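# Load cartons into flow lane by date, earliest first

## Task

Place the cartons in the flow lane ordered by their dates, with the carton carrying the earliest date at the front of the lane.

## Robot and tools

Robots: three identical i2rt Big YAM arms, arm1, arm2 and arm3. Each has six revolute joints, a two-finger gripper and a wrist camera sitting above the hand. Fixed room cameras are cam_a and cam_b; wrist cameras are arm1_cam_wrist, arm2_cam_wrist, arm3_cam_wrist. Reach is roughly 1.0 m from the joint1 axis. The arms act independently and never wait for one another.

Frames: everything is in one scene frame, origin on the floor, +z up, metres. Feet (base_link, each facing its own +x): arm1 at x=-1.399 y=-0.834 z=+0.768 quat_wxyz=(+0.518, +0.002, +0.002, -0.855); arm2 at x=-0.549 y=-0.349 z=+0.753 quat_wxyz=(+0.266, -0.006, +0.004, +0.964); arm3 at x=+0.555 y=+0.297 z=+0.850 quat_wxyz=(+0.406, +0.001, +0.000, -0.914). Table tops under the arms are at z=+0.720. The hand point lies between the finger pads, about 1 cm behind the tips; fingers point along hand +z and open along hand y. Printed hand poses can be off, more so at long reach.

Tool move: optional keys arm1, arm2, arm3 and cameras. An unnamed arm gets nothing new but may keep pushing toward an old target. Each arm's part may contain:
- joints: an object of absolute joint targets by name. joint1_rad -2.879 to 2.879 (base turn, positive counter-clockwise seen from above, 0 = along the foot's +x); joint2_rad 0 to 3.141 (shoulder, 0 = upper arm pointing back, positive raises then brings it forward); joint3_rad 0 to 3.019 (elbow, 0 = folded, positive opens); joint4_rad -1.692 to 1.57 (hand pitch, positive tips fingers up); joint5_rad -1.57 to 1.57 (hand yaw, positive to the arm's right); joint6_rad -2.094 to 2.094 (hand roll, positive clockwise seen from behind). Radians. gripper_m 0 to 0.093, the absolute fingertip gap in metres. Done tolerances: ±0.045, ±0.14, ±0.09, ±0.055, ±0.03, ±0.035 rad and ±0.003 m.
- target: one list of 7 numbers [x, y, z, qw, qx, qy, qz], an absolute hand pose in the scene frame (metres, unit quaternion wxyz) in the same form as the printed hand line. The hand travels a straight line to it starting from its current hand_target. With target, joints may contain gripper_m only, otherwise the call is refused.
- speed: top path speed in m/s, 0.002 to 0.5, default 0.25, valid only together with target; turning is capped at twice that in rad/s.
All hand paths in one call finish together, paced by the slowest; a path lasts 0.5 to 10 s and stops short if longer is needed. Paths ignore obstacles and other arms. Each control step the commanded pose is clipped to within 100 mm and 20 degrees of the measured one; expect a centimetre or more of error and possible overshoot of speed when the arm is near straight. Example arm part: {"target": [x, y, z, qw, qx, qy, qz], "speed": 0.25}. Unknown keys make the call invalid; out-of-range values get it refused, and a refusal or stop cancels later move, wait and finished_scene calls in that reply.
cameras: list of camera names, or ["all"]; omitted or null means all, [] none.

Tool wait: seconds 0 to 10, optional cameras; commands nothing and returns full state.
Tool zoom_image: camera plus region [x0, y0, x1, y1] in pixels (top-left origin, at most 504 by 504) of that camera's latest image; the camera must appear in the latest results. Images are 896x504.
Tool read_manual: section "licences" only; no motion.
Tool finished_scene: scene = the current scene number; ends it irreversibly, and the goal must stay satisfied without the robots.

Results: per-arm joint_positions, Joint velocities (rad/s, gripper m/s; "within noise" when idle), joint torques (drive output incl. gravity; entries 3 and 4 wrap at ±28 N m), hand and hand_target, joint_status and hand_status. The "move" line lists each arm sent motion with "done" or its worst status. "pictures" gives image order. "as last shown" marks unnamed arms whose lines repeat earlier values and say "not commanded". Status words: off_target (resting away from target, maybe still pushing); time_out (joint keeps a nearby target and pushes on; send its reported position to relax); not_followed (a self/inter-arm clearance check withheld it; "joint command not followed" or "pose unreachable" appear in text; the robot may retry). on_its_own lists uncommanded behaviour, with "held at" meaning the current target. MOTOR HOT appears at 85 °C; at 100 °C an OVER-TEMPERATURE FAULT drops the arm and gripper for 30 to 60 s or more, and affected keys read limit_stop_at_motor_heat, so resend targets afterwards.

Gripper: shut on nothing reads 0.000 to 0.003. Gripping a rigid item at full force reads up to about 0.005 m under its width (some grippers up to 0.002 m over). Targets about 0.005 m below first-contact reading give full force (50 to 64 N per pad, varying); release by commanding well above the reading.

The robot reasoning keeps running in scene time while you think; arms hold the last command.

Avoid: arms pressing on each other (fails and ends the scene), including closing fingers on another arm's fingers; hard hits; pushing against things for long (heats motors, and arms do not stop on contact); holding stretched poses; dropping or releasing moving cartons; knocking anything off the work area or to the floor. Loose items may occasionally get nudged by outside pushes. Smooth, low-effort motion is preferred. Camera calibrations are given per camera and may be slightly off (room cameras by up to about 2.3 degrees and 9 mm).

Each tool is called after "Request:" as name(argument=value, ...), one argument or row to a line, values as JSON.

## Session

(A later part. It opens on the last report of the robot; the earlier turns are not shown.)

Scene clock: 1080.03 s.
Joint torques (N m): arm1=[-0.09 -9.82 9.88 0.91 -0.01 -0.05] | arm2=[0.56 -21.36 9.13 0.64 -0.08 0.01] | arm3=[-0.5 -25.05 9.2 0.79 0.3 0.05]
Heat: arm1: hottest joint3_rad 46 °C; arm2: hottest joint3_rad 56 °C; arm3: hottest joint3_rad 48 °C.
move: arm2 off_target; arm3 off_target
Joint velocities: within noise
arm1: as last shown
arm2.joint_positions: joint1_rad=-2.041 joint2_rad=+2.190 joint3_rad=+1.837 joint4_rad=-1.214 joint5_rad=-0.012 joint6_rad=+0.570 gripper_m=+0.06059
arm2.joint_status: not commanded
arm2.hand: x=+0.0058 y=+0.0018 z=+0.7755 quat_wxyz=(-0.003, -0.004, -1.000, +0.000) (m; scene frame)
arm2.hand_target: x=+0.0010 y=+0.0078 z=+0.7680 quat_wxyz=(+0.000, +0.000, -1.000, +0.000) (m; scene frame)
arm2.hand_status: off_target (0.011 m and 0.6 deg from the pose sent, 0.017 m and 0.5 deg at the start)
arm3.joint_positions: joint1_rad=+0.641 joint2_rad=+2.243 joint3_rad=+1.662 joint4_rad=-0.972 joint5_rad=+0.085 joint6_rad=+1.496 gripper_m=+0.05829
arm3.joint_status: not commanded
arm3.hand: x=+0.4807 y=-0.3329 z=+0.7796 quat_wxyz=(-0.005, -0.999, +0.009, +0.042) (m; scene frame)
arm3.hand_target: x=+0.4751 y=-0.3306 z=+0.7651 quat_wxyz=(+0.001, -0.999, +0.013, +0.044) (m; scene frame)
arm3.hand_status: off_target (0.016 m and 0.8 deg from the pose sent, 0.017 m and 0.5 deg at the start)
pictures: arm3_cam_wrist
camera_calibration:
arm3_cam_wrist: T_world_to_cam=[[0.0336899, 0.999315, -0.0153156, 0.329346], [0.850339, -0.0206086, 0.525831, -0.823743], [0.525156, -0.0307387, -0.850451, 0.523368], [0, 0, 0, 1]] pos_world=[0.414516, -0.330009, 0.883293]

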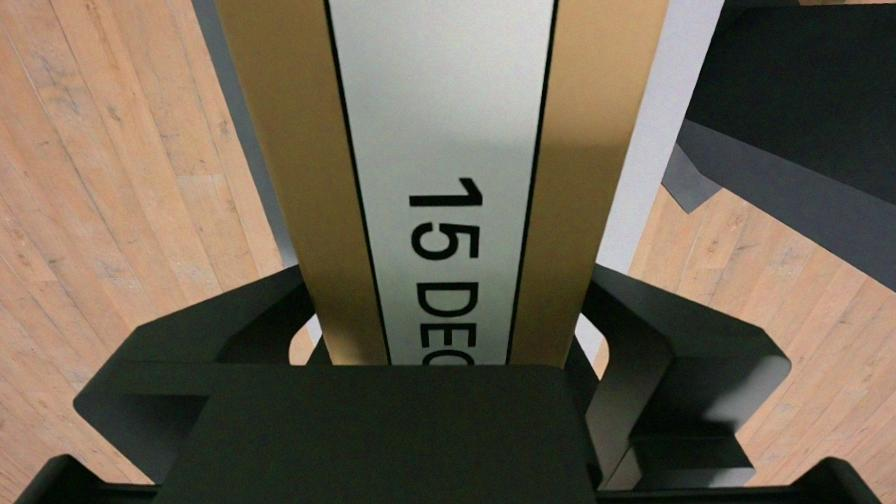

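Request:
move(
  arm2={"target": [0.001, 0.008, 0.761, 0.0, 0.0, -1.0, 0.0]},
  arm3={"target": [0.475, -0.333, 0.775, -0.0006, 0.99896, -0.0131, -0.0436]},
  cameras=[],
)

Request:
move(
  arm3={"joints": {"gripper_m": 0.093}},
  cameras=["arm2_cam_wrist", "arm3_cam_wrist"],
)

Scene clock: 1083.93 s.
Joint torques (N m): arm1=[-0.15 -9.82 9.88 0.92 0 -0.06] | arm2=[0.56 -19.84 8.77 0.64 -0.07 0.01] | arm3=[-0.56 -26.29 10.19 -0.05 0.31 0.09]
Heat: arm1: hottest joint3_rad 46 °C; arm2: hottest joint3_rad 56 °C; arm3: hottest joint3_rad 48 °C.
move: arm2 off_target; arm3 done
Joint velocities: within noise
arm1: as last shown
arm2.joint_positions: joint1_rad=-2.041 joint2_rad=+2.192 joint3_rad=+1.833 joint4_rad=-1.199 joint5_rad=-0.012 joint6_rad=+0.570 gripper_m=+0.06059
arm2.joint_status: not commanded
arm2.hand: x=+0.0074 y=+0.0031 z=+0.7730 quat_wxyz=(-0.007, -0.004, -1.000, -0.003) (m; scene frame)
arm2.hand_target: x=+0.0009 y=+0.0079 z=+0.7612 quat_wxyz=(+0.000, +0.000, -1.000, +0.000) (m; scene frame)
arm2.hand_status: off_target (0.014 m and 1.0 deg from the pose sent, 0.017 m and 0.6 deg at the start)
arm3.joint_positions: joint1_rad=+0.641 joint2_rad=+2.243 joint3_rad=+1.662 joint4_rad=-0.972 joint5_rad=+0.085 joint6_rad=+1.496 gripper_m=+0.05829
arm3.joint_status: not commanded
arm3.hand: x=+0.4807 y=-0.3328 z=+0.7796 quat_wxyz=(-0.005, -0.999, +0.009, +0.042) (m; scene frame)
arm3.hand_target: x=+0.4750 y=-0.3329 z=+0.7749 quat_wxyz=(+0.001, -0.999, +0.013, +0.044) (m; scene frame)
arm3.hand_status: done (0.007 m and 0.8 deg from the pose sent, 0.007 m and 0.8 deg at the start)
pictures: none
No camera images: "cameras" was empty.

Scene clock: 1084.47 s.
Joint torques (N m): arm1=[-0.15 -9.88 9.87 0.91 0 -0.06] | arm2=[0.56 -20.42 8.8 0.64 -0.07 0.01] | arm3=[-0.73 -26.05 10.25 0.44 0.24 0.08]
Heat: arm1: hottest joint3_rad 46 °C; arm2: hottest joint3_rad 56 °C; arm3: hottest joint3_rad 47 °C.
move: arm3 off_target
Joint velocities: within noise
arm1, arm2: as last shown
arm3.joint_positions: joint1_rad=+0.641 joint2_rad=+2.243 joint3_rad=+1.662 joint4_rad=-0.986 joint5_rad=+0.087 joint6_rad=+1.494 gripper_m=+0.07627
arm3.joint_status: gripper_m off_target (ended at +0.07621, target +0.09300)
arm3.hand: x=+0.4807 y=-0.3292 z=+0.7795 quat_wxyz=(+0.002, -0.999, +0.008, +0.043) (m; scene frame)
arm3.hand_target: x=+0.4750 y=-0.3328 z=+0.7750 quat_wxyz=(+0.001, -0.999, +0.013, +0.044) (m; scene frame)
arm3.hand_status: not commanded
pictures: arm2_cam_wrist, arm3_cam_wrist
camera_calibration:
arm2_cam_wrist: T_world_to_cam=[[-0.00375269, -0.999967, 0.00719612, -0.00446355], [-0.832421, 0.00711141, 0.554099, -0.414197], [-0.554132, -0.00391083, -0.83242, 0.770426], [0, 0, 0, 1]] pos_world=[0.0821146, 0.00149513, 0.870856]
arm3_cam_wrist: T_world_to_cam=[[0.0318132, 0.999494, -0.00059425, 0.315179], [0.850656, -0.0267636, 0.525042, -0.825106], [0.52476, -0.0172088, -0.851076, 0.528506], [0, 0, 0, 1]] pos_world=[0.414515, -0.328008, 0.883201]

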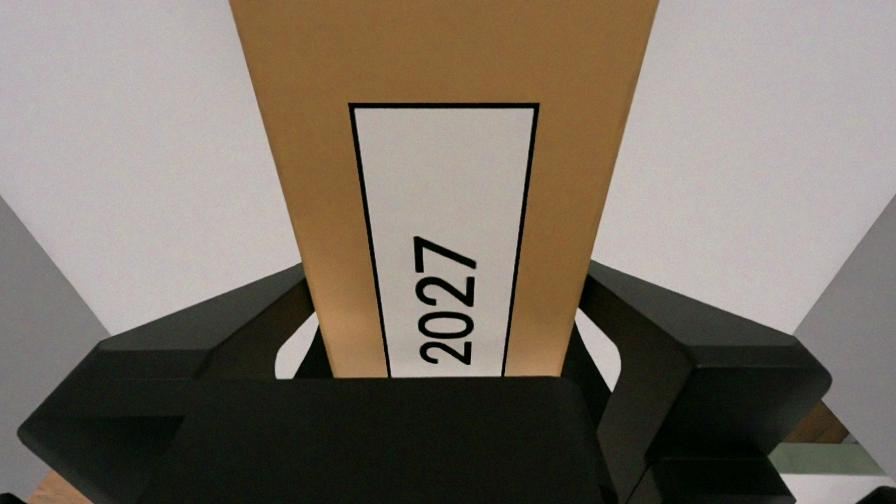

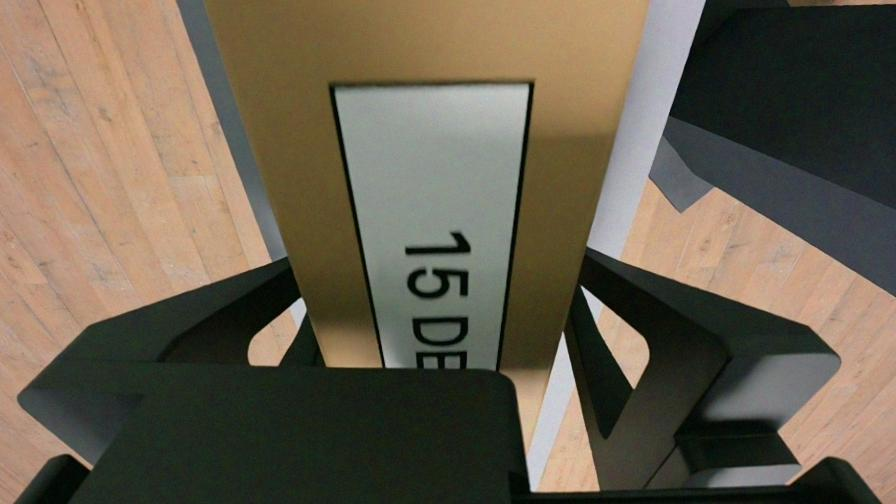

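Request:
move(
  arm2={"joints": {"gripper_m": 0.093}},
  cameras=["arm2_cam_wrist", "arm3_cam_wrist"],
)

Scene clock: 1089.03 s.
Joint torques (N m): arm1=[-0.15 -9.82 9.87 0.91 0 -0.06] | arm2=[0.56 -20.48 8.94 0.64 -0.05 0.01] | arm3=[-0.67 -26.17 10.22 0.49 0.24 0.09]
Heat: arm1: hottest joint3_rad 46 °C; arm2: hottest joint3_rad 55 °C; arm3: hottest joint3_rad 47 °C.
move: arm2 done
Joint velocities: within noise
arm1, arm3: as last shown
arm2.joint_positions: joint1_rad=-2.041 joint2_rad=+2.192 joint3_rad=+1.833 joint4_rad=-1.199 joint5_rad=-0.013 joint6_rad=+0.570 gripper_m=+0.09284
arm2.joint_status: all done
arm2.hand: x=+0.0073 y=+0.0032 z=+0.7730 quat_wxyz=(-0.007, -0.004, -1.000, -0.003) (m; scene frame)
arm2.hand_target: x=+0.0009 y=+0.0079 z=+0.7612 quat_wxyz=(+0.000, +0.000, -1.000, +0.000) (m; scene frame)
arm2.hand_status: not commanded
pictures: arm2_cam_wrist, arm3_cam_wrist
camera_calibration:
arm2_cam_wrist: T_world_to_cam=[[-0.00378912, -0.999971, 0.00661573, -0.00385461], [-0.832222, 0.00682135, 0.554401, -0.414478], [-0.55443, -0.00340506, -0.832223, 0.770279], [0, 0, 0, 1]] pos_world=[0.0821143, 0.00159564, 0.870856]
arm3_cam_wrist: T_world_to_cam=[[0.0318132, 0.999494, -0.00059425, 0.315179], [0.850656, -0.0267636, 0.525042, -0.825106], [0.52476, -0.0172088, -0.851076, 0.528506], [0, 0, 0, 1]] pos_world=[0.414515, -0.328008, 0.883201]

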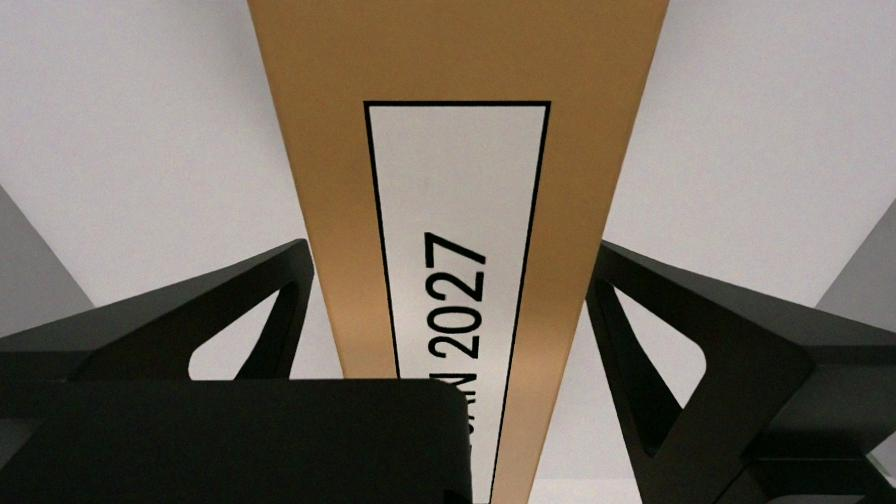

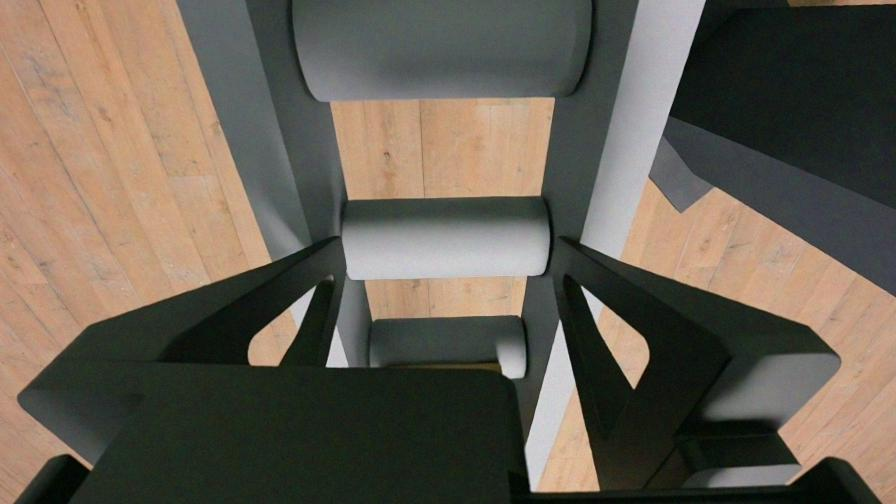

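Request:
move(
  arm2={"target": [0.0, 0.006, 0.935, 0.0, 0.0, -1.0, 0.0]},
  arm3={"target": [0.478, -0.333, 0.94, -0.0006, 0.99896, -0.0131, -0.0436]},
  cameras=["arm2_cam_wrist"],
)

Request:
move(
  arm2={"target": [-0.31, 0.03, 0.96, 0.0, 0.0, -1.0, 0.0]},
  arm3={"target": [0.31, 0.02, 0.95, 0.0, -0.99991, 0.0131, 0.0]},
  cameras=["arm3_cam_wrist", "cam_b"],
)

Scene clock: 1098.37 s.
Joint torques (N m): arm1=[-0.09 -9.88 9.88 0.92 -0.01 -0.06] | arm2=[0.15 -18.67 14.54 -0.16 -0.05 -0.04] | arm3=[-0.03 -23.82 13.38 -0.02 0.26 0.15]
Heat: arm1: hottest joint3_rad 46 °C; arm2: hottest joint3_rad 55 °C; arm3: hottest joint3_rad 47 °C.
move: arm2 off_target; arm3 done
Joint velocities: within noise
arm1.joint_positions: joint1_rad=+1.312 joint2_rad=+1.200 joint3_rad=+1.195 joint4_rad=-1.206 joint5_rad=+0.005 joint6_rad=+0.009 gripper_m=+0.09294
arm1.joint_status: not commanded
arm1.hand: x=-1.0925 y=-1.1173 z=+1.0427 quat_wxyz=(-0.166, -0.361, -0.916, +0.063) (m; scene frame)
arm1.hand_target: x=-1.0939 y=-1.1223 z=+1.0455 quat_wxyz=(-0.171, -0.362, -0.914, +0.066) (m; scene frame)
arm1.hand_status: not commanded
arm2.joint_positions: joint1_rad=-2.041 joint2_rad=+2.073 joint3_rad=+2.050 joint4_rad=-1.571 joint5_rad=-0.013 joint6_rad=+0.570 gripper_m=+0.09294
arm2.joint_status: not commanded
arm2.hand: x=-0.0097 y=-0.0048 z=+0.9294 quat_wxyz=(+0.009, -0.004, -1.000, +0.006) (m; scene frame)
arm2.hand_target: x=-0.0007 y=+0.0057 z=+0.9350 quat_wxyz=(-0.001, +0.000, -1.000, +0.000) (m; scene frame)
arm2.hand_status: off_target (0.016 m and 1.3 deg from the pose sent, 0.162 m and 1.0 deg at the start)
arm3.joint_positions: joint1_rad=+0.641 joint2_rad=+2.041 joint3_rad=+1.788 joint4_rad=-1.304 joint5_rad=+0.087 joint6_rad=+1.493 gripper_m=+0.09294
arm3.joint_status: not commanded
arm3.on_its_own: gripper_m moved +0.01667 to your old target +0.09300
arm3.hand: x=+0.4808 y=-0.3256 z=+0.9463 quat_wxyz=(-0.003, -0.999, +0.008, +0.043) (m; scene frame)
arm3.hand_target: x=+0.4780 y=-0.3327 z=+0.9399 quat_wxyz=(+0.000, -0.999, +0.013, +0.044) (m; scene frame)
arm3.hand_status: done (0.010 m and 0.8 deg from the pose sent, 0.161 m and 0.6 deg at the start; pose on its path clipped on 8 of 51 steps)
pictures: arm2_cam_wrist
camera_calibration:
arm2_cam_wrist: T_world_to_cam=[[-0.00377487, -0.99966, 0.0257858, -0.0307913], [-0.814967, 0.0180183, 0.579227, -0.538123], [-0.579494, -0.018828, -0.814759, 0.874482], [0, 0, 0, 1]] pos_world=[0.0680887, -0.00461996, 1.02498]

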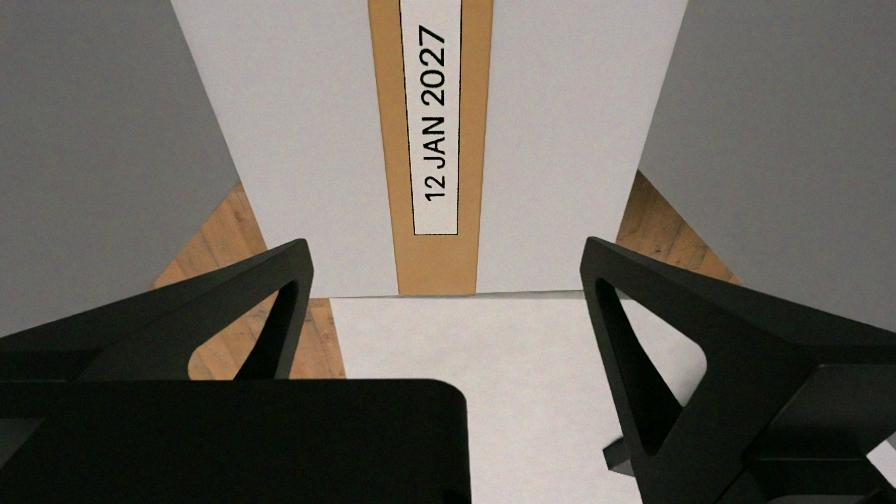

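Scene clock: 1101.00 s.
Joint torques (N m): arm1=[-0.21 -9.88 9.87 0.94 0 -0.06] | arm2=[0.21 -12.22 8.77 0.69 0.11 0.11] | arm3=[-0.5 -14.27 9.26 0.36 0 -0.03]
Heat: arm1: hottest joint3_rad 46 °C; arm2: hottest joint3_rad 55 °C; arm3: hottest joint3_rad 47 °C.
move: arm2 done; arm3 done
Joint velocities: within noise
arm1: as last shown
arm2.joint_positions: joint1_rad=-1.608 joint2_rad=+1.515 joint3_rad=+1.379 joint4_rad=-1.425 joint5_rad=-0.016 joint6_rad=+0.987 gripper_m=+0.09294
arm2.joint_status: not commanded
arm2.hand: x=-0.3074 y=+0.0312 z=+0.9654 quat_wxyz=(-0.001, +0.004, -1.000, -0.002) (m; scene frame)
arm2.hand_target: x=-0.3100 y=+0.0300 z=+0.9601 quat_wxyz=(+0.000, +0.000, -1.000, +0.000) (m; scene frame)
arm2.hand_status: done (0.006 m and 0.5 deg from the pose sent, 0.304 m and 1.3 deg at the start)
arm3.joint_positions: joint1_rad=+0.022 joint2_rad=+1.415 joint3_rad=+0.953 joint4_rad=-1.112 joint5_rad=+0.005 joint6_rad=+0.886 gripper_m=+0.09294
arm3.joint_status: not commanded
arm3.hand: x=+0.3108 y=+0.0172 z=+0.9487 quat_wxyz=(+0.003, -1.000, +0.014, +0.000) (m; scene frame)
arm3.hand_target: x=+0.3100 y=+0.0200 z=+0.9499 quat_wxyz=(+0.000, -1.000, +0.013, +0.000) (m; scene frame)
arm3.hand_status: done (0.003 m and 0.3 deg from the pose sent, 0.385 m and 5.0 deg at the start)
pictures: arm3_cam_wrist, cam_b
camera_calibration:
arm3_cam_wrist: T_world_to_cam=[[0.0427792, 0.99908, 0.00309882, -0.0324968], [0.80212, -0.0361945, 0.596065, -0.812353], [0.595628, -0.0230136, -0.80293, 0.70008], [0, 0, 0, 1]] pos_world=[0.236007, 0.0191756, 1.04643]

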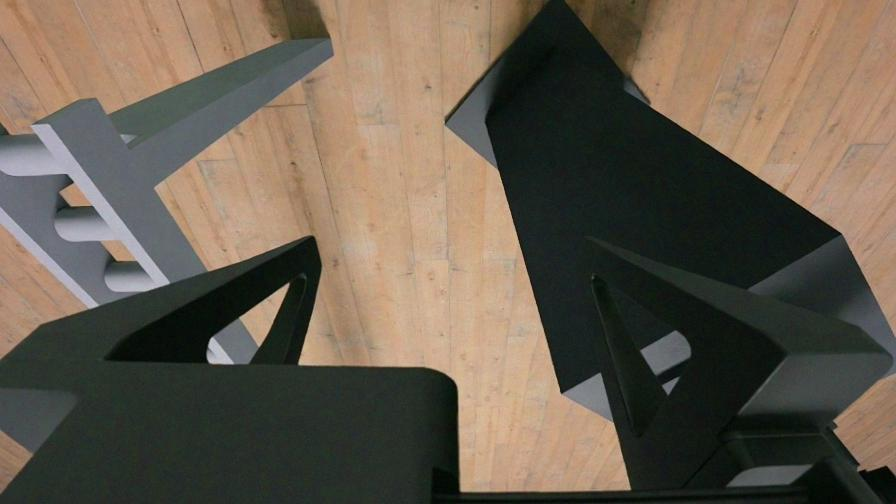

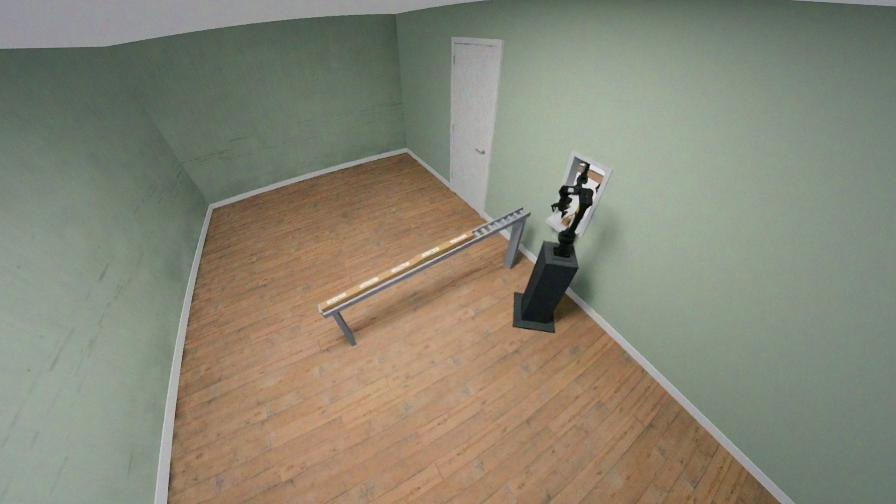

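Request:
zoom_image(
  camera="cam_b",
  region=[310, 170, 570, 350],
)

Scaled by 1.938 from the camera's 896x504 image, which has a finer 1280x720 frame.

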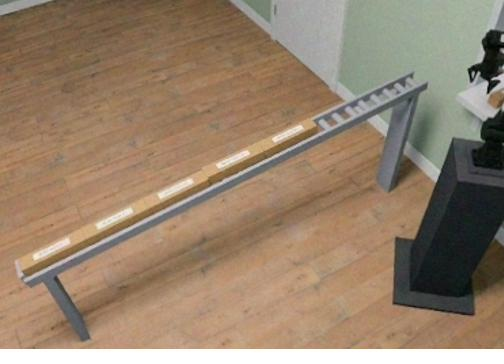

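Request:
move(
  arm3={"target": [0.05, 0.002, 0.95, 0.0, -0.99966, 0.02618, 0.0]},
  cameras=[],
)

Request:
move(
  arm3={"target": [-0.011, 0.002, 0.90, 0.0, -0.99966, 0.02618, 0.0]},
  cameras=[],
)

Request:
move(
  arm3={"target": [-0.018, 0.005, 0.83, 0.0, -0.99966, 0.02618, 0.0]},
  cameras=["arm3_cam_wrist"],
)

Scene clock: 1109.47 s.
Joint torques (N m): arm1=[-0.21 -9.88 9.87 0.94 0 -0.06] | arm2=[0.09 -12.16 8.8 0.68 0.11 0.09] | arm3=[-0.03 -21.07 14.78 0.1 0.01 -0.01]
Heat: arm1: hottest joint3_rad 46 °C; arm2: hottest joint3_rad 54 °C; arm3: hottest joint3_rad 47 °C.
move: arm3 off_target
Joint velocities: within noise
arm1, arm2: as last shown
arm2.hand: x=-0.3074 y=+0.0312 z=+0.9654 quat_wxyz=(-0.001, +0.003, -1.000, -0.002) (m; scene frame)
arm3.joint_positions: joint1_rad=-0.303 joint2_rad=+1.901 joint3_rad=+1.580 joint4_rad=-1.256 joint5_rad=+0.003 joint6_rad=+0.592 gripper_m=+0.09294
arm3.joint_status: not commanded
arm3.hand: x=+0.0633 y=+0.0085 z=+0.9493 quat_wxyz=(+0.003, -1.000, +0.029, -0.003) (m; scene frame)
arm3.hand_target: x=+0.0505 y=+0.0022 z=+0.9500 quat_wxyz=(+0.000, -1.000, +0.026, +0.001) (m; scene frame)
arm3.hand_status: off_target (0.015 m and 0.6 deg from the pose sent, 0.261 m and 1.5 deg at the start)
pictures: none
No camera images: "cameras" was empty.

Scene clock: 1110.87 s.
Joint torques (N m): arm1=[-0.15 -9.82 9.87 0.91 0 -0.06] | arm2=[0.09 -12.16 8.77 0.68 0.12 0.09] | arm3=[0.32 -24.94 14.39 0.16 -0.01 -0.03]
Heat: arm1: hottest joint3_rad 46 °C; arm2: hottest joint3_rad 54 °C; arm3: hottest joint3_rad 47 °C.
move: arm3 off_target
Joint velocities: within noise
arm1, arm2: as last shown
arm3.joint_positions: joint1_rad=-0.352 joint2_rad=+2.092 joint3_rad=+1.740 joint4_rad=-1.236 joint5_rad=+0.003 joint6_rad=+0.543 gripper_m=+0.09294
arm3.joint_status: not commanded
arm3.hand: x=+0.0024 y=+0.0081 z=+0.8962 quat_wxyz=(+0.006, -1.000, +0.029, -0.008) (m; scene frame)
arm3.hand_target: x=-0.0105 y=+0.0023 z=+0.9001 quat_wxyz=(+0.000, -1.000, +0.026, +0.000) (m; scene frame)
arm3.hand_status: off_target (0.015 m and 1.2 deg from the pose sent, 0.089 m and 0.6 deg at the start)
pictures: none
No camera images: "cameras" was empty.

Scene clock: 1112.00 s.
Joint torques (N m): arm1=[-0.26 -9.88 9.88 0.91 -0.01 -0.05] | arm2=[0.15 -12.16 8.79 0.66 0.11 0.09] | arm3=[-0.97 -25.76 10.32 0.72 -0.01 -0.04]
Heat: arm1: hottest joint3_rad 46 °C; arm2: hottest joint3_rad 53 °C; arm3: hottest joint3_rad 47 °C.
move: arm3 off_target
Joint velocities: within noise
arm1, arm2: as last shown
arm3.joint_positions: joint1_rad=-0.352 joint2_rad=+2.178 joint3_rad=+1.737 joint4_rad=-1.118 joint5_rad=+0.003 joint6_rad=+0.534 gripper_m=+0.09294
arm3.joint_status: not commanded
arm3.hand: x=-0.0138 y=-0.0004 z=+0.8426 quat_wxyz=(-0.001, -1.000, +0.025, +0.005) (m; scene frame)
arm3.hand_target: x=-0.0178 y=+0.0051 z=+0.8303 quat_wxyz=(+0.000, -1.000, +0.026, +0.000) (m; scene frame)
arm3.hand_status: off_target (0.014 m and 0.6 deg from the pose sent, 0.069 m and 1.2 deg at the start)
pictures: arm3_cam_wrist
camera_calibration:
arm3_cam_wrist: T_world_to_cam=[[0.0652961, 0.997853, -0.00500845, 0.00639009], [0.807073, -0.049859, 0.588343, -0.482776], [0.58683, -0.0424586, -0.808596, 0.812324], [0, 0, 0, 1]] pos_world=[-0.087478, 0.00404307, 0.940912]

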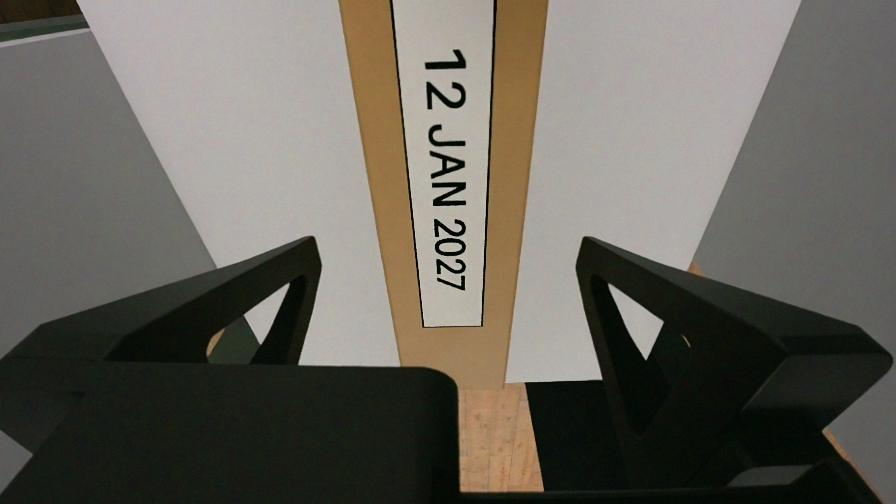

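Request:
move(
  arm3={"target": [-0.019, 0.008, 0.764, 0.0, -0.99966, 0.02618, 0.0]},
  cameras=["arm3_cam_wrist"],
)

Request:
move(
  arm3={"joints": {"gripper_m": 0.05}},
  cameras=["arm3_cam_wrist"],
)

Request:
move(
  arm3={"target": [-0.01, 0.0, 0.95, 0.0, -0.99966, 0.02618, 0.0]},
  cameras=["arm3_cam_wrist"],
)

Request:
move(
  arm3={"target": [0.31, 0.02, 0.95, 0.0, -0.99991, 0.0131, 0.0]},
  cameras=["arm3_cam_wrist"],
)

Scene clock: 1119.57 s.
Joint torques (N m): arm1=[-0.21 -9.88 9.88 0.92 0 -0.05] | arm2=[0.15 -12.16 8.79 0.68 0.11 0.09] | arm3=[-0.91 -26.29 9.98 0.69 0 -0.03]
Heat: arm1: hottest joint3_rad 46 °C; arm2: hottest joint3_rad 53 °C; arm3: hottest joint3_rad 47 °C.
move: arm3 off_target
Joint velocities: within noise
arm1, arm2: as last shown
arm3.joint_positions: joint1_rad=-0.357 joint2_rad=+2.271 joint3_rad=+1.701 joint4_rad=-0.997 joint5_rad=+0.003 joint6_rad=+0.529 gripper_m=+0.09294
arm3.joint_status: not commanded
arm3.hand: x=-0.0139 y=+0.0033 z=+0.7733 quat_wxyz=(+0.001, -1.000, +0.025, +0.001) (m; scene frame)
arm3.hand_target: x=-0.0188 y=+0.0081 z=+0.7642 quat_wxyz=(+0.000, -1.000, +0.026, +0.000) (m; scene frame)
arm3.hand_status: off_target (0.012 m and 0.2 deg from the pose sent, 0.079 m and 0.5 deg at the start)
pictures: arm3_cam_wrist
camera_calibration:
arm3_cam_wrist: T_world_to_cam=[[0.0656766, 0.99784, -0.00114136, -0.000639999], [0.80324, -0.0521896, 0.593364, -0.445736], [0.592023, -0.039887, -0.804933, 0.753778], [0, 0, 0, 1]] pos_world=[-0.0881792, 0.00744176, 0.871224]

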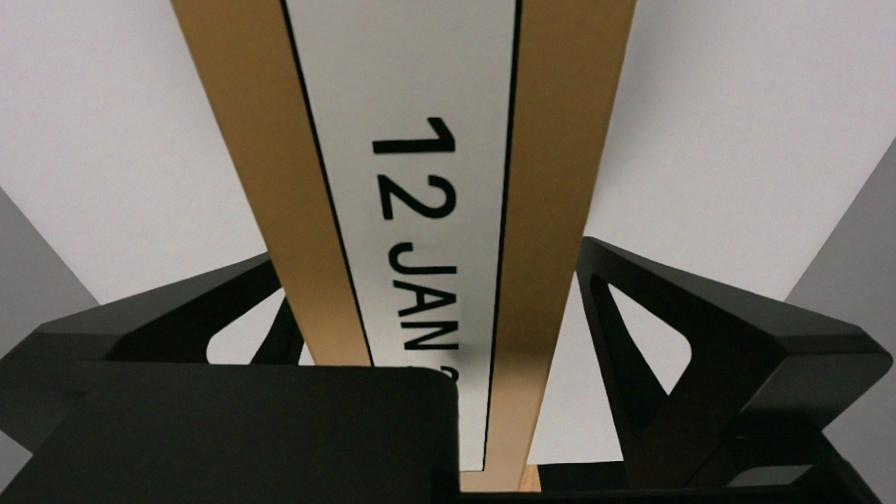

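Scene clock: 1120.20 s.
Joint torques (N m): arm1=[-0.15 -9.82 9.88 0.9 -0.01 -0.06] | arm2=[0.15 -12.16 8.77 0.66 0.11 0.09] | arm3=[-0.85 -26.11 10.04 0.65 0.07 -0.02]
Heat: arm1: hottest joint3_rad 46 °C; arm2: hottest joint3_rad 53 °C; arm3: hottest joint3_rad 47 °C.
move: arm3 off_target
Joint velocities: within noise
arm1, arm2: as last shown
arm3.joint_positions: joint1_rad=-0.357 joint2_rad=+2.271 joint3_rad=+1.701 joint4_rad=-0.996 joint5_rad=+0.001 joint6_rad=+0.527 gripper_m=+0.05822
arm3.joint_status: gripper_m off_target (ended at +0.05825, target +0.05000)
arm3.hand: x=-0.0139 y=+0.0028 z=+0.7733 quat_wxyz=(-0.001, -1.000, +0.024, +0.001) (m; scene frame)
arm3.hand_target: x=-0.0188 y=+0.0081 z=+0.7642 quat_wxyz=(+0.000, -1.000, +0.026, +0.000) (m; scene frame)
arm3.hand_status: not commanded
pictures: arm3_cam_wrist
camera_calibration:
arm3_cam_wrist: T_world_to_cam=[[0.0641187, 0.997934, -0.00409421, 0.00219672], [0.803207, -0.0491716, 0.593667, -0.445903], [0.592239, -0.0413536, -0.804701, 0.753567], [0, 0, 0, 1]] pos_world=[-0.0882801, 0.0070448, 0.871122]

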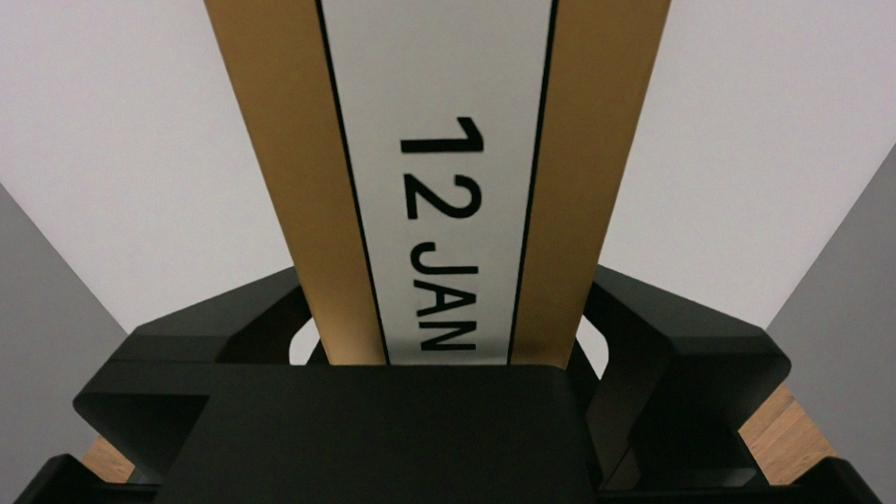

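Scene clock: 1121.87 s.
Joint torques (N m): arm1=[-0.15 -9.82 9.88 0.92 0 -0.06] | arm2=[0.15 -12.1 8.79 0.65 0.11 0.09] | arm3=[0.79 -26.7 15.41 -0.05 0.06 0.14]
Heat: arm1: hottest joint3_rad 46 °C; arm2: hottest joint3_rad 53 °C; arm3: hottest joint3_rad 47 °C.
move: arm3 off_target
Joint velocities: within noise
arm1, arm2: as last shown
arm3.joint_positions: joint1_rad=-0.357 joint2_rad=+2.073 joint3_rad=+1.799 joint4_rad=-1.341 joint5_rad=+0.001 joint6_rad=+0.530 gripper_m=+0.05822
arm3.joint_status: not commanded
arm3.hand: x=+0.0035 y=+0.0120 z=+0.9297 quat_wxyz=(+0.011, -0.999, +0.026, -0.020) (m; scene frame)
arm3.hand_target: x=-0.0089 y=+0.0006 z=+0.9503 quat_wxyz=(+0.000, -1.000, +0.026, +0.000) (m; scene frame)
arm3.hand_status: off_target (0.027 m and 2.7 deg from the pose sent, 0.177 m and 0.3 deg at the start)
pictures: arm3_cam_wrist
camera_calibration:
arm3_cam_wrist: T_world_to_cam=[[0.0663733, 0.997564, 0.0214768, -0.0312149], [0.776425, -0.0651549, 0.626833, -0.582836], [0.626705, -0.0249298, -0.778858, 0.845198], [0, 0, 0, 1]] pos_world=[-0.0750901, 0.0142348, 1.0243]

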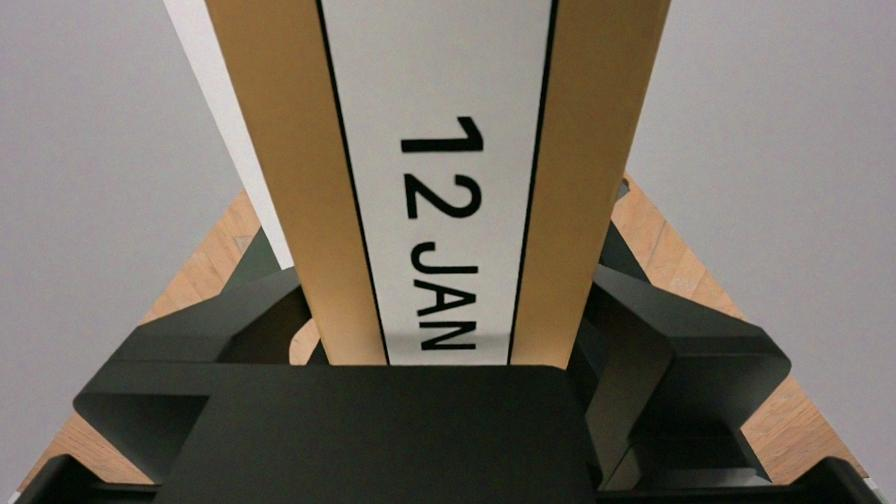

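Scene clock: 1124.17 s.
Joint torques (N m): arm1=[-0.21 -9.82 9.88 0.92 0 -0.06] | arm2=[0.15 -12.22 8.79 0.66 0.11 0.09] | arm3=[0.91 -15.33 9.92 0.61 0.22 0.15]
Heat: arm1: hottest joint3_rad 46 °C; arm2: hottest joint3_rad 52 °C; arm3: hottest joint3_rad 47 °C.
move: arm3 done
Joint velocities: within noise
arm1.joint_positions: joint1_rad=+1.312 joint2_rad=+1.200 joint3_rad=+1.195 joint4_rad=-1.206 joint5_rad=+0.005 joint6_rad=+0.009 gripper_m=+0.09294
arm1.joint_status: not commanded
arm1.hand: x=-1.0925 y=-1.1173 z=+1.0427 quat_wxyz=(-0.166, -0.361, -0.916, +0.063) (m; scene frame)
arm1.hand_target: x=-1.0939 y=-1.1223 z=+1.0455 quat_wxyz=(-0.171, -0.362, -0.914, +0.066) (m; scene frame)
arm1.hand_status: not commanded
arm2: as last shown
arm3.joint_positions: joint1_rad=+0.005 joint2_rad=+1.426 joint3_rad=+0.944 joint4_rad=-1.120 joint5_rad=-0.002 joint6_rad=+0.868 gripper_m=+0.05822
arm3.joint_status: not commanded
arm3.hand: x=+0.3110 y=+0.0252 z=+0.9419 quat_wxyz=(+0.011, -1.000, +0.013, -0.012) (m; scene frame)
arm3.hand_target: x=+0.3100 y=+0.0201 z=+0.9500 quat_wxyz=(+0.000, -1.000, +0.013, +0.000) (m; scene frame)
arm3.hand_status: done (0.010 m and 1.9 deg from the pose sent, 0.307 m and 3.0 deg at the start)
pictures: arm3_cam_wrist
camera_calibration:
arm3_cam_wrist: T_world_to_cam=[[0.0422066, 0.998897, 0.0205866, -0.056778], [0.787593, -0.0459424, 0.614481, -0.820677], [0.614749, -0.00972133, -0.788663, 0.674835], [0, 0, 0, 1]] pos_world=[0.233901, 0.0255718, 1.03768]

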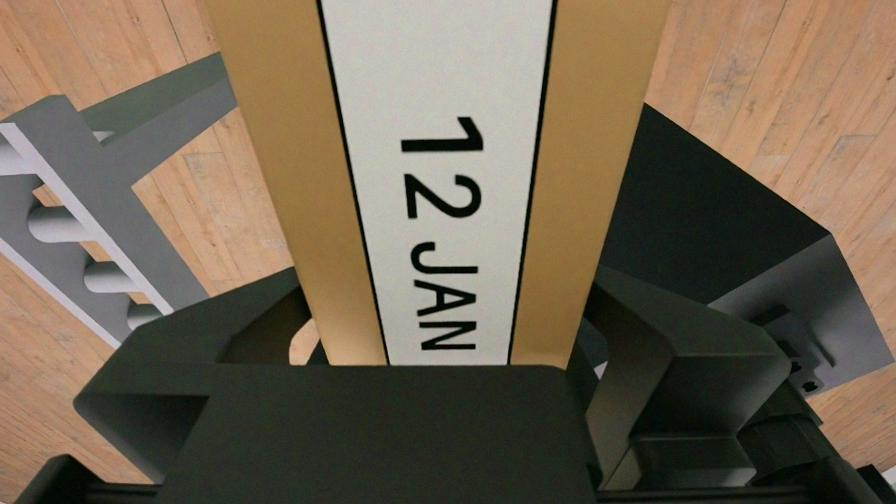

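Request:
move(
  arm3={"target": [0.482, -0.333, 0.94, -0.0006, 0.99896, -0.0131, -0.0436]},
  cameras=[],
)

Request:
move(
  arm3={"target": [0.478, -0.333, 0.85, -0.0006, 0.99896, -0.0131, -0.0436]},
  cameras=["arm3_cam_wrist"],
)

Request:
move(
  arm3={"target": [0.477, -0.333, 0.80, -0.0006, 0.99896, -0.0131, -0.0436]},
  cameras=[],
)

Request:
move(
  arm3={"target": [0.476, -0.331, 0.778, -0.0006, 0.99896, -0.0131, -0.0436]},
  cameras=["arm3_cam_wrist"],
)

Scene clock: 1138.03 s.
Joint torques (N m): arm1=[-0.15 -9.88 9.85 0.92 -0.01 -0.06] | arm2=[0.09 -12.22 8.77 0.68 0.11 0.09] | arm3=[0.32 -25.05 15.87 -0.13 0.33 0.14]
Heat: arm1: hottest joint3_rad 47 °C; arm2: hottest joint3_rad 52 °C; arm3: hottest joint3_rad 48 °C.
move: arm3 off_target
Joint velocities: within noise
arm1: as last shown
arm2.joint_positions: joint1_rad=-1.608 joint2_rad=+1.515 joint3_rad=+1.379 joint4_rad=-1.425 joint5_rad=-0.016 joint6_rad=+0.987 gripper_m=+0.09294
arm2.joint_status: not commanded
arm2.hand: x=-0.3074 y=+0.0312 z=+0.9654 quat_wxyz=(-0.001, +0.003, -1.000, -0.002) (m; scene frame)
arm2.hand_target: x=-0.3100 y=+0.0300 z=+0.9601 quat_wxyz=(+0.000, +0.000, -1.000, +0.000) (m; scene frame)
arm2.hand_status: not commanded
arm3.joint_positions: joint1_rad=+0.645 joint2_rad=+2.053 joint3_rad=+1.753 joint4_rad=-1.302 joint5_rad=+0.085 joint6_rad=+1.499 gripper_m=+0.05822
arm3.joint_status: not commanded
arm3.hand: x=+0.4844 y=-0.3137 z=+0.9262 quat_wxyz=(+0.019, -0.999, +0.008, +0.040) (m; scene frame)
arm3.hand_target: x=+0.4822 y=-0.3319 z=+0.9404 quat_wxyz=(+0.000, -0.999, +0.013, +0.044) (m; scene frame)
arm3.hand_status: off_target (0.024 m and 2.2 deg from the pose sent, 0.397 m and 6.5 deg at the start)
pictures: none
No camera images: "cameras" was empty.

Scene clock: 1139.33 s.
Joint torques (N m): arm1=[-0.09 -9.82 9.88 0.92 -0.01 -0.06] | arm2=[0.21 -12.22 8.79 0.68 0.11 0.09] | arm3=[-0.44 -28.04 10.85 0.46 0.33 0.08]
Heat: arm1: hottest joint3_rad 47 °C; arm2: hottest joint3_rad 51 °C; arm3: hottest joint3_rad 48 °C.
move: arm3 off_target
Joint velocities: within noise
arm1, arm2: as last shown
arm3.joint_positions: joint1_rad=+0.645 joint2_rad=+2.165 joint3_rad=+1.701 joint4_rad=-1.131 joint5_rad=+0.085 joint6_rad=+1.499 gripper_m=+0.05822
arm3.joint_status: not commanded
arm3.hand: x=+0.4836 y=-0.3244 z=+0.8401 quat_wxyz=(+0.015, -0.999, +0.008, +0.040) (m; scene frame)
arm3.hand_target: x=+0.4781 y=-0.3327 z=+0.8500 quat_wxyz=(+0.001, -0.999, +0.013, +0.044) (m; scene frame)
arm3.hand_status: off_target (0.014 m and 1.8 deg from the pose sent, 0.079 m and 2.2 deg at the start)
pictures: arm3_cam_wrist
camera_calibration:
arm3_cam_wrist: T_world_to_cam=[[0.0331613, 0.999106, 0.0262192, 0.286958], [0.848128, -0.0420095, 0.528123, -0.865582], [0.528752, 0.00472397, -0.848763, 0.581922], [0, 0, 0, 1]] pos_world=[0.416915, -0.325813, 0.943524]

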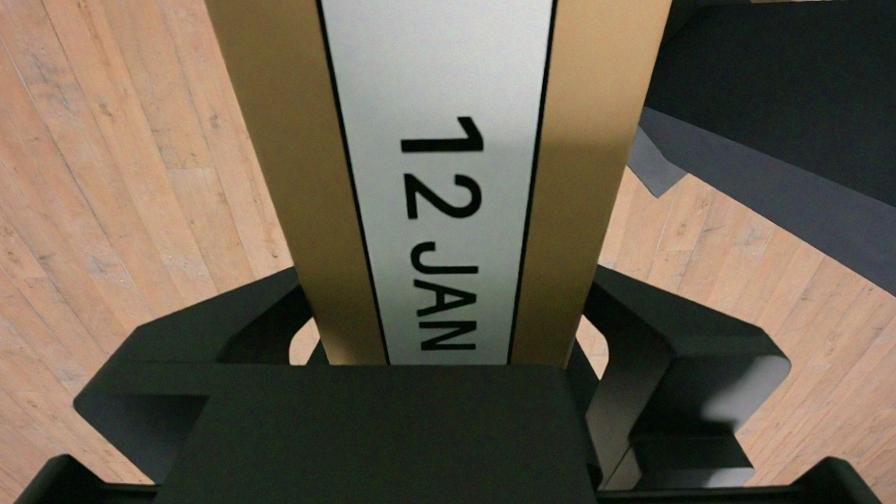

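Scene clock: 1140.63 s.
Joint torques (N m): arm1=[-0.09 -9.76 9.88 0.94 -0.01 -0.05] | arm2=[0.15 -12.16 8.79 0.68 0.11 0.09] | arm3=[-0.67 -27.11 10.15 0.62 0.32 0.07]
Heat: arm1: hottest joint3_rad 47 °C; arm2: hottest joint3_rad 51 °C; arm3: hottest joint3_rad 48 °C.
move: arm3 done
Joint velocities: within noise
arm1, arm2: as last shown
arm3.joint_positions: joint1_rad=+0.645 joint2_rad=+2.219 joint3_rad=+1.675 joint4_rad=-1.035 joint5_rad=+0.085 joint6_rad=+1.499 gripper_m=+0.05822
arm3.joint_status: not commanded
arm3.hand: x=+0.4834 y=-0.3279 z=+0.7983 quat_wxyz=(+0.008, -0.999, +0.009, +0.041) (m; scene frame)
arm3.hand_target: x=+0.4771 y=-0.3329 z=+0.8001 quat_wxyz=(+0.001, -0.999, +0.013, +0.044) (m; scene frame)
arm3.hand_status: done (0.008 m and 1.0 deg from the pose sent, 0.042 m and 1.8 deg at the start)
pictures: none
No camera images: "cameras" was empty.

Scene clock: 1141.77 s.
Joint torques (N m): arm1=[-0.15 -9.82 9.87 0.94 0 -0.06] | arm2=[0.15 -12.1 8.79 0.68 0.11 0.09] | arm3=[-0.79 -26.75 9.5 0.57 0.32 0.03]
Heat: arm1: hottest joint3_rad 47 °C; arm2: hottest joint3_rad 51 °C; arm3: hottest joint3_rad 48 °C.
move: arm3 done
Joint velocities: within noise
arm1, arm2: as last shown
arm3.joint_positions: joint1_rad=+0.645 joint2_rad=+2.238 joint3_rad=+1.662 joint4_rad=-0.992 joint5_rad=+0.085 joint6_rad=+1.499 gripper_m=+0.05822
arm3.joint_status: not commanded
arm3.hand: x=+0.4833 y=-0.3293 z=+0.7828 quat_wxyz=(+0.002, -0.999, +0.009, +0.041) (m; scene frame)
arm3.hand_target: x=+0.4761 y=-0.3308 z=+0.7781 quat_wxyz=(+0.001, -0.999, +0.013, +0.044) (m; scene frame)
arm3.hand_status: done (0.009 m and 0.6 deg from the pose sent, 0.022 m and 1.0 deg at the start)
pictures: arm3_cam_wrist
camera_calibration:
arm3_cam_wrist: T_world_to_cam=[[0.0332729, 0.999446, -0.000809312, 0.314574], [0.84943, -0.0278519, 0.526966, -0.830379], [0.526652, -0.0182211, -0.849886, 0.527798], [0, 0, 0, 1]] pos_world=[0.416916, -0.32791, 0.886404]

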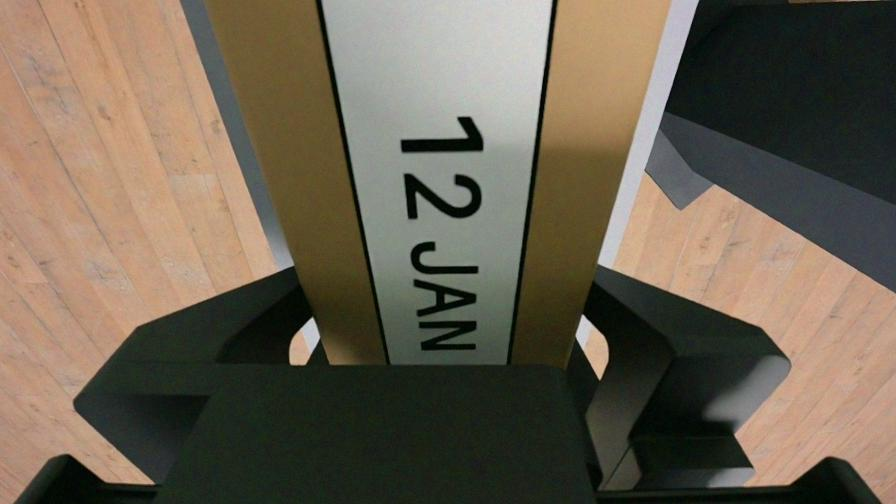

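Request:
move(
  arm3={"target": [0.475, -0.331, 0.768, -0.0006, 0.99896, -0.0131, -0.0436]},
  cameras=[],
)

Request:
move(
  arm3={"target": [0.475, -0.331, 0.762, -0.0006, 0.99896, -0.0131, -0.0436]},
  cameras=["arm3_cam_wrist"],
)

Scene clock: 1146.30 s.
Joint torques (N m): arm1=[-0.21 -9.82 9.87 0.92 0 -0.05] | arm2=[0.15 -12.1 8.79 0.68 0.11 0.09] | arm3=[-0.56 -25.82 9.2 0.64 0.32 0.03]
Heat: arm1: hottest joint3_rad 47 °C; arm2: hottest joint3_rad 51 °C; arm3: hottest joint3_rad 47 °C.
move: arm3 off_target
Joint velocities: within noise
arm1, arm2: as last shown
arm3.joint_positions: joint1_rad=+0.645 joint2_rad=+2.245 joint3_rad=+1.662 joint4_rad=-0.974 joint5_rad=+0.085 joint6_rad=+1.499 gripper_m=+0.05822
arm3.joint_status: not commanded
arm3.hand: x=+0.4830 y=-0.3322 z=+0.7782 quat_wxyz=(-0.003, -0.999, +0.009, +0.042) (m; scene frame)
arm3.hand_target: x=+0.4752 y=-0.3308 z=+0.7681 quat_wxyz=(+0.001, -0.999, +0.013, +0.044) (m; scene frame)
arm3.hand_status: off_target (0.013 m and 0.7 deg from the pose sent, 0.017 m and 0.6 deg at the start)
pictures: none
No camera images: "cameras" was empty.

Scene clock: 1147.27 s.
Joint torques (N m): arm1=[-0.15 -9.82 9.87 0.9 0 -0.06] | arm2=[0.15 -12.16 8.79 0.68 0.11 0.09] | arm3=[-0.73 -25.23 9.06 0.73 0.33 0.03]
Heat: arm1: hottest joint3_rad 47 °C; arm2: hottest joint3_rad 51 °C; arm3: hottest joint3_rad 47 °C.
move: arm3 off_target
Joint velocities: within noise
arm1, arm2: as last shown
arm3.joint_positions: joint1_rad=+0.645 joint2_rad=+2.246 joint3_rad=+1.662 joint4_rad=-0.967 joint5_rad=+0.085 joint6_rad=+1.499 gripper_m=+0.05822
arm3.joint_status: not commanded
arm3.hand: x=+0.4829 y=-0.3338 z=+0.7780 quat_wxyz=(-0.007, -0.999, +0.009, +0.042) (m; scene frame)
arm3.hand_target: x=+0.4753 y=-0.3305 z=+0.7623 quat_wxyz=(+0.001, -0.999, +0.013, +0.044) (m; scene frame)
arm3.hand_status: off_target (0.018 m and 1.0 deg from the pose sent, 0.018 m and 0.7 deg at the start)
pictures: arm3_cam_wrist
camera_calibration:
arm3_cam_wrist: T_world_to_cam=[[0.0332701, 0.999286, -0.0178972, 0.332289], [0.850222, -0.018885, 0.526085, -0.824252], [0.525371, -0.0327195, -0.850244, 0.519873], [0, 0, 0, 1]] pos_world=[0.416616, -0.330608, 0.881592]

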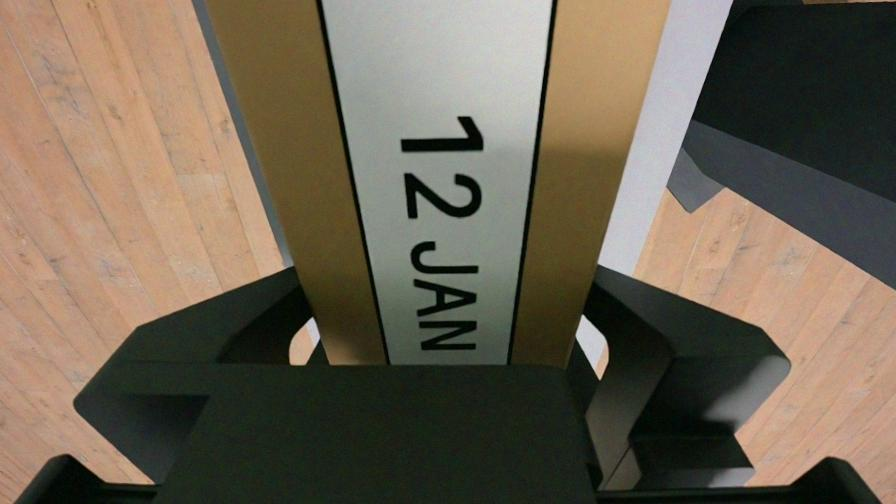

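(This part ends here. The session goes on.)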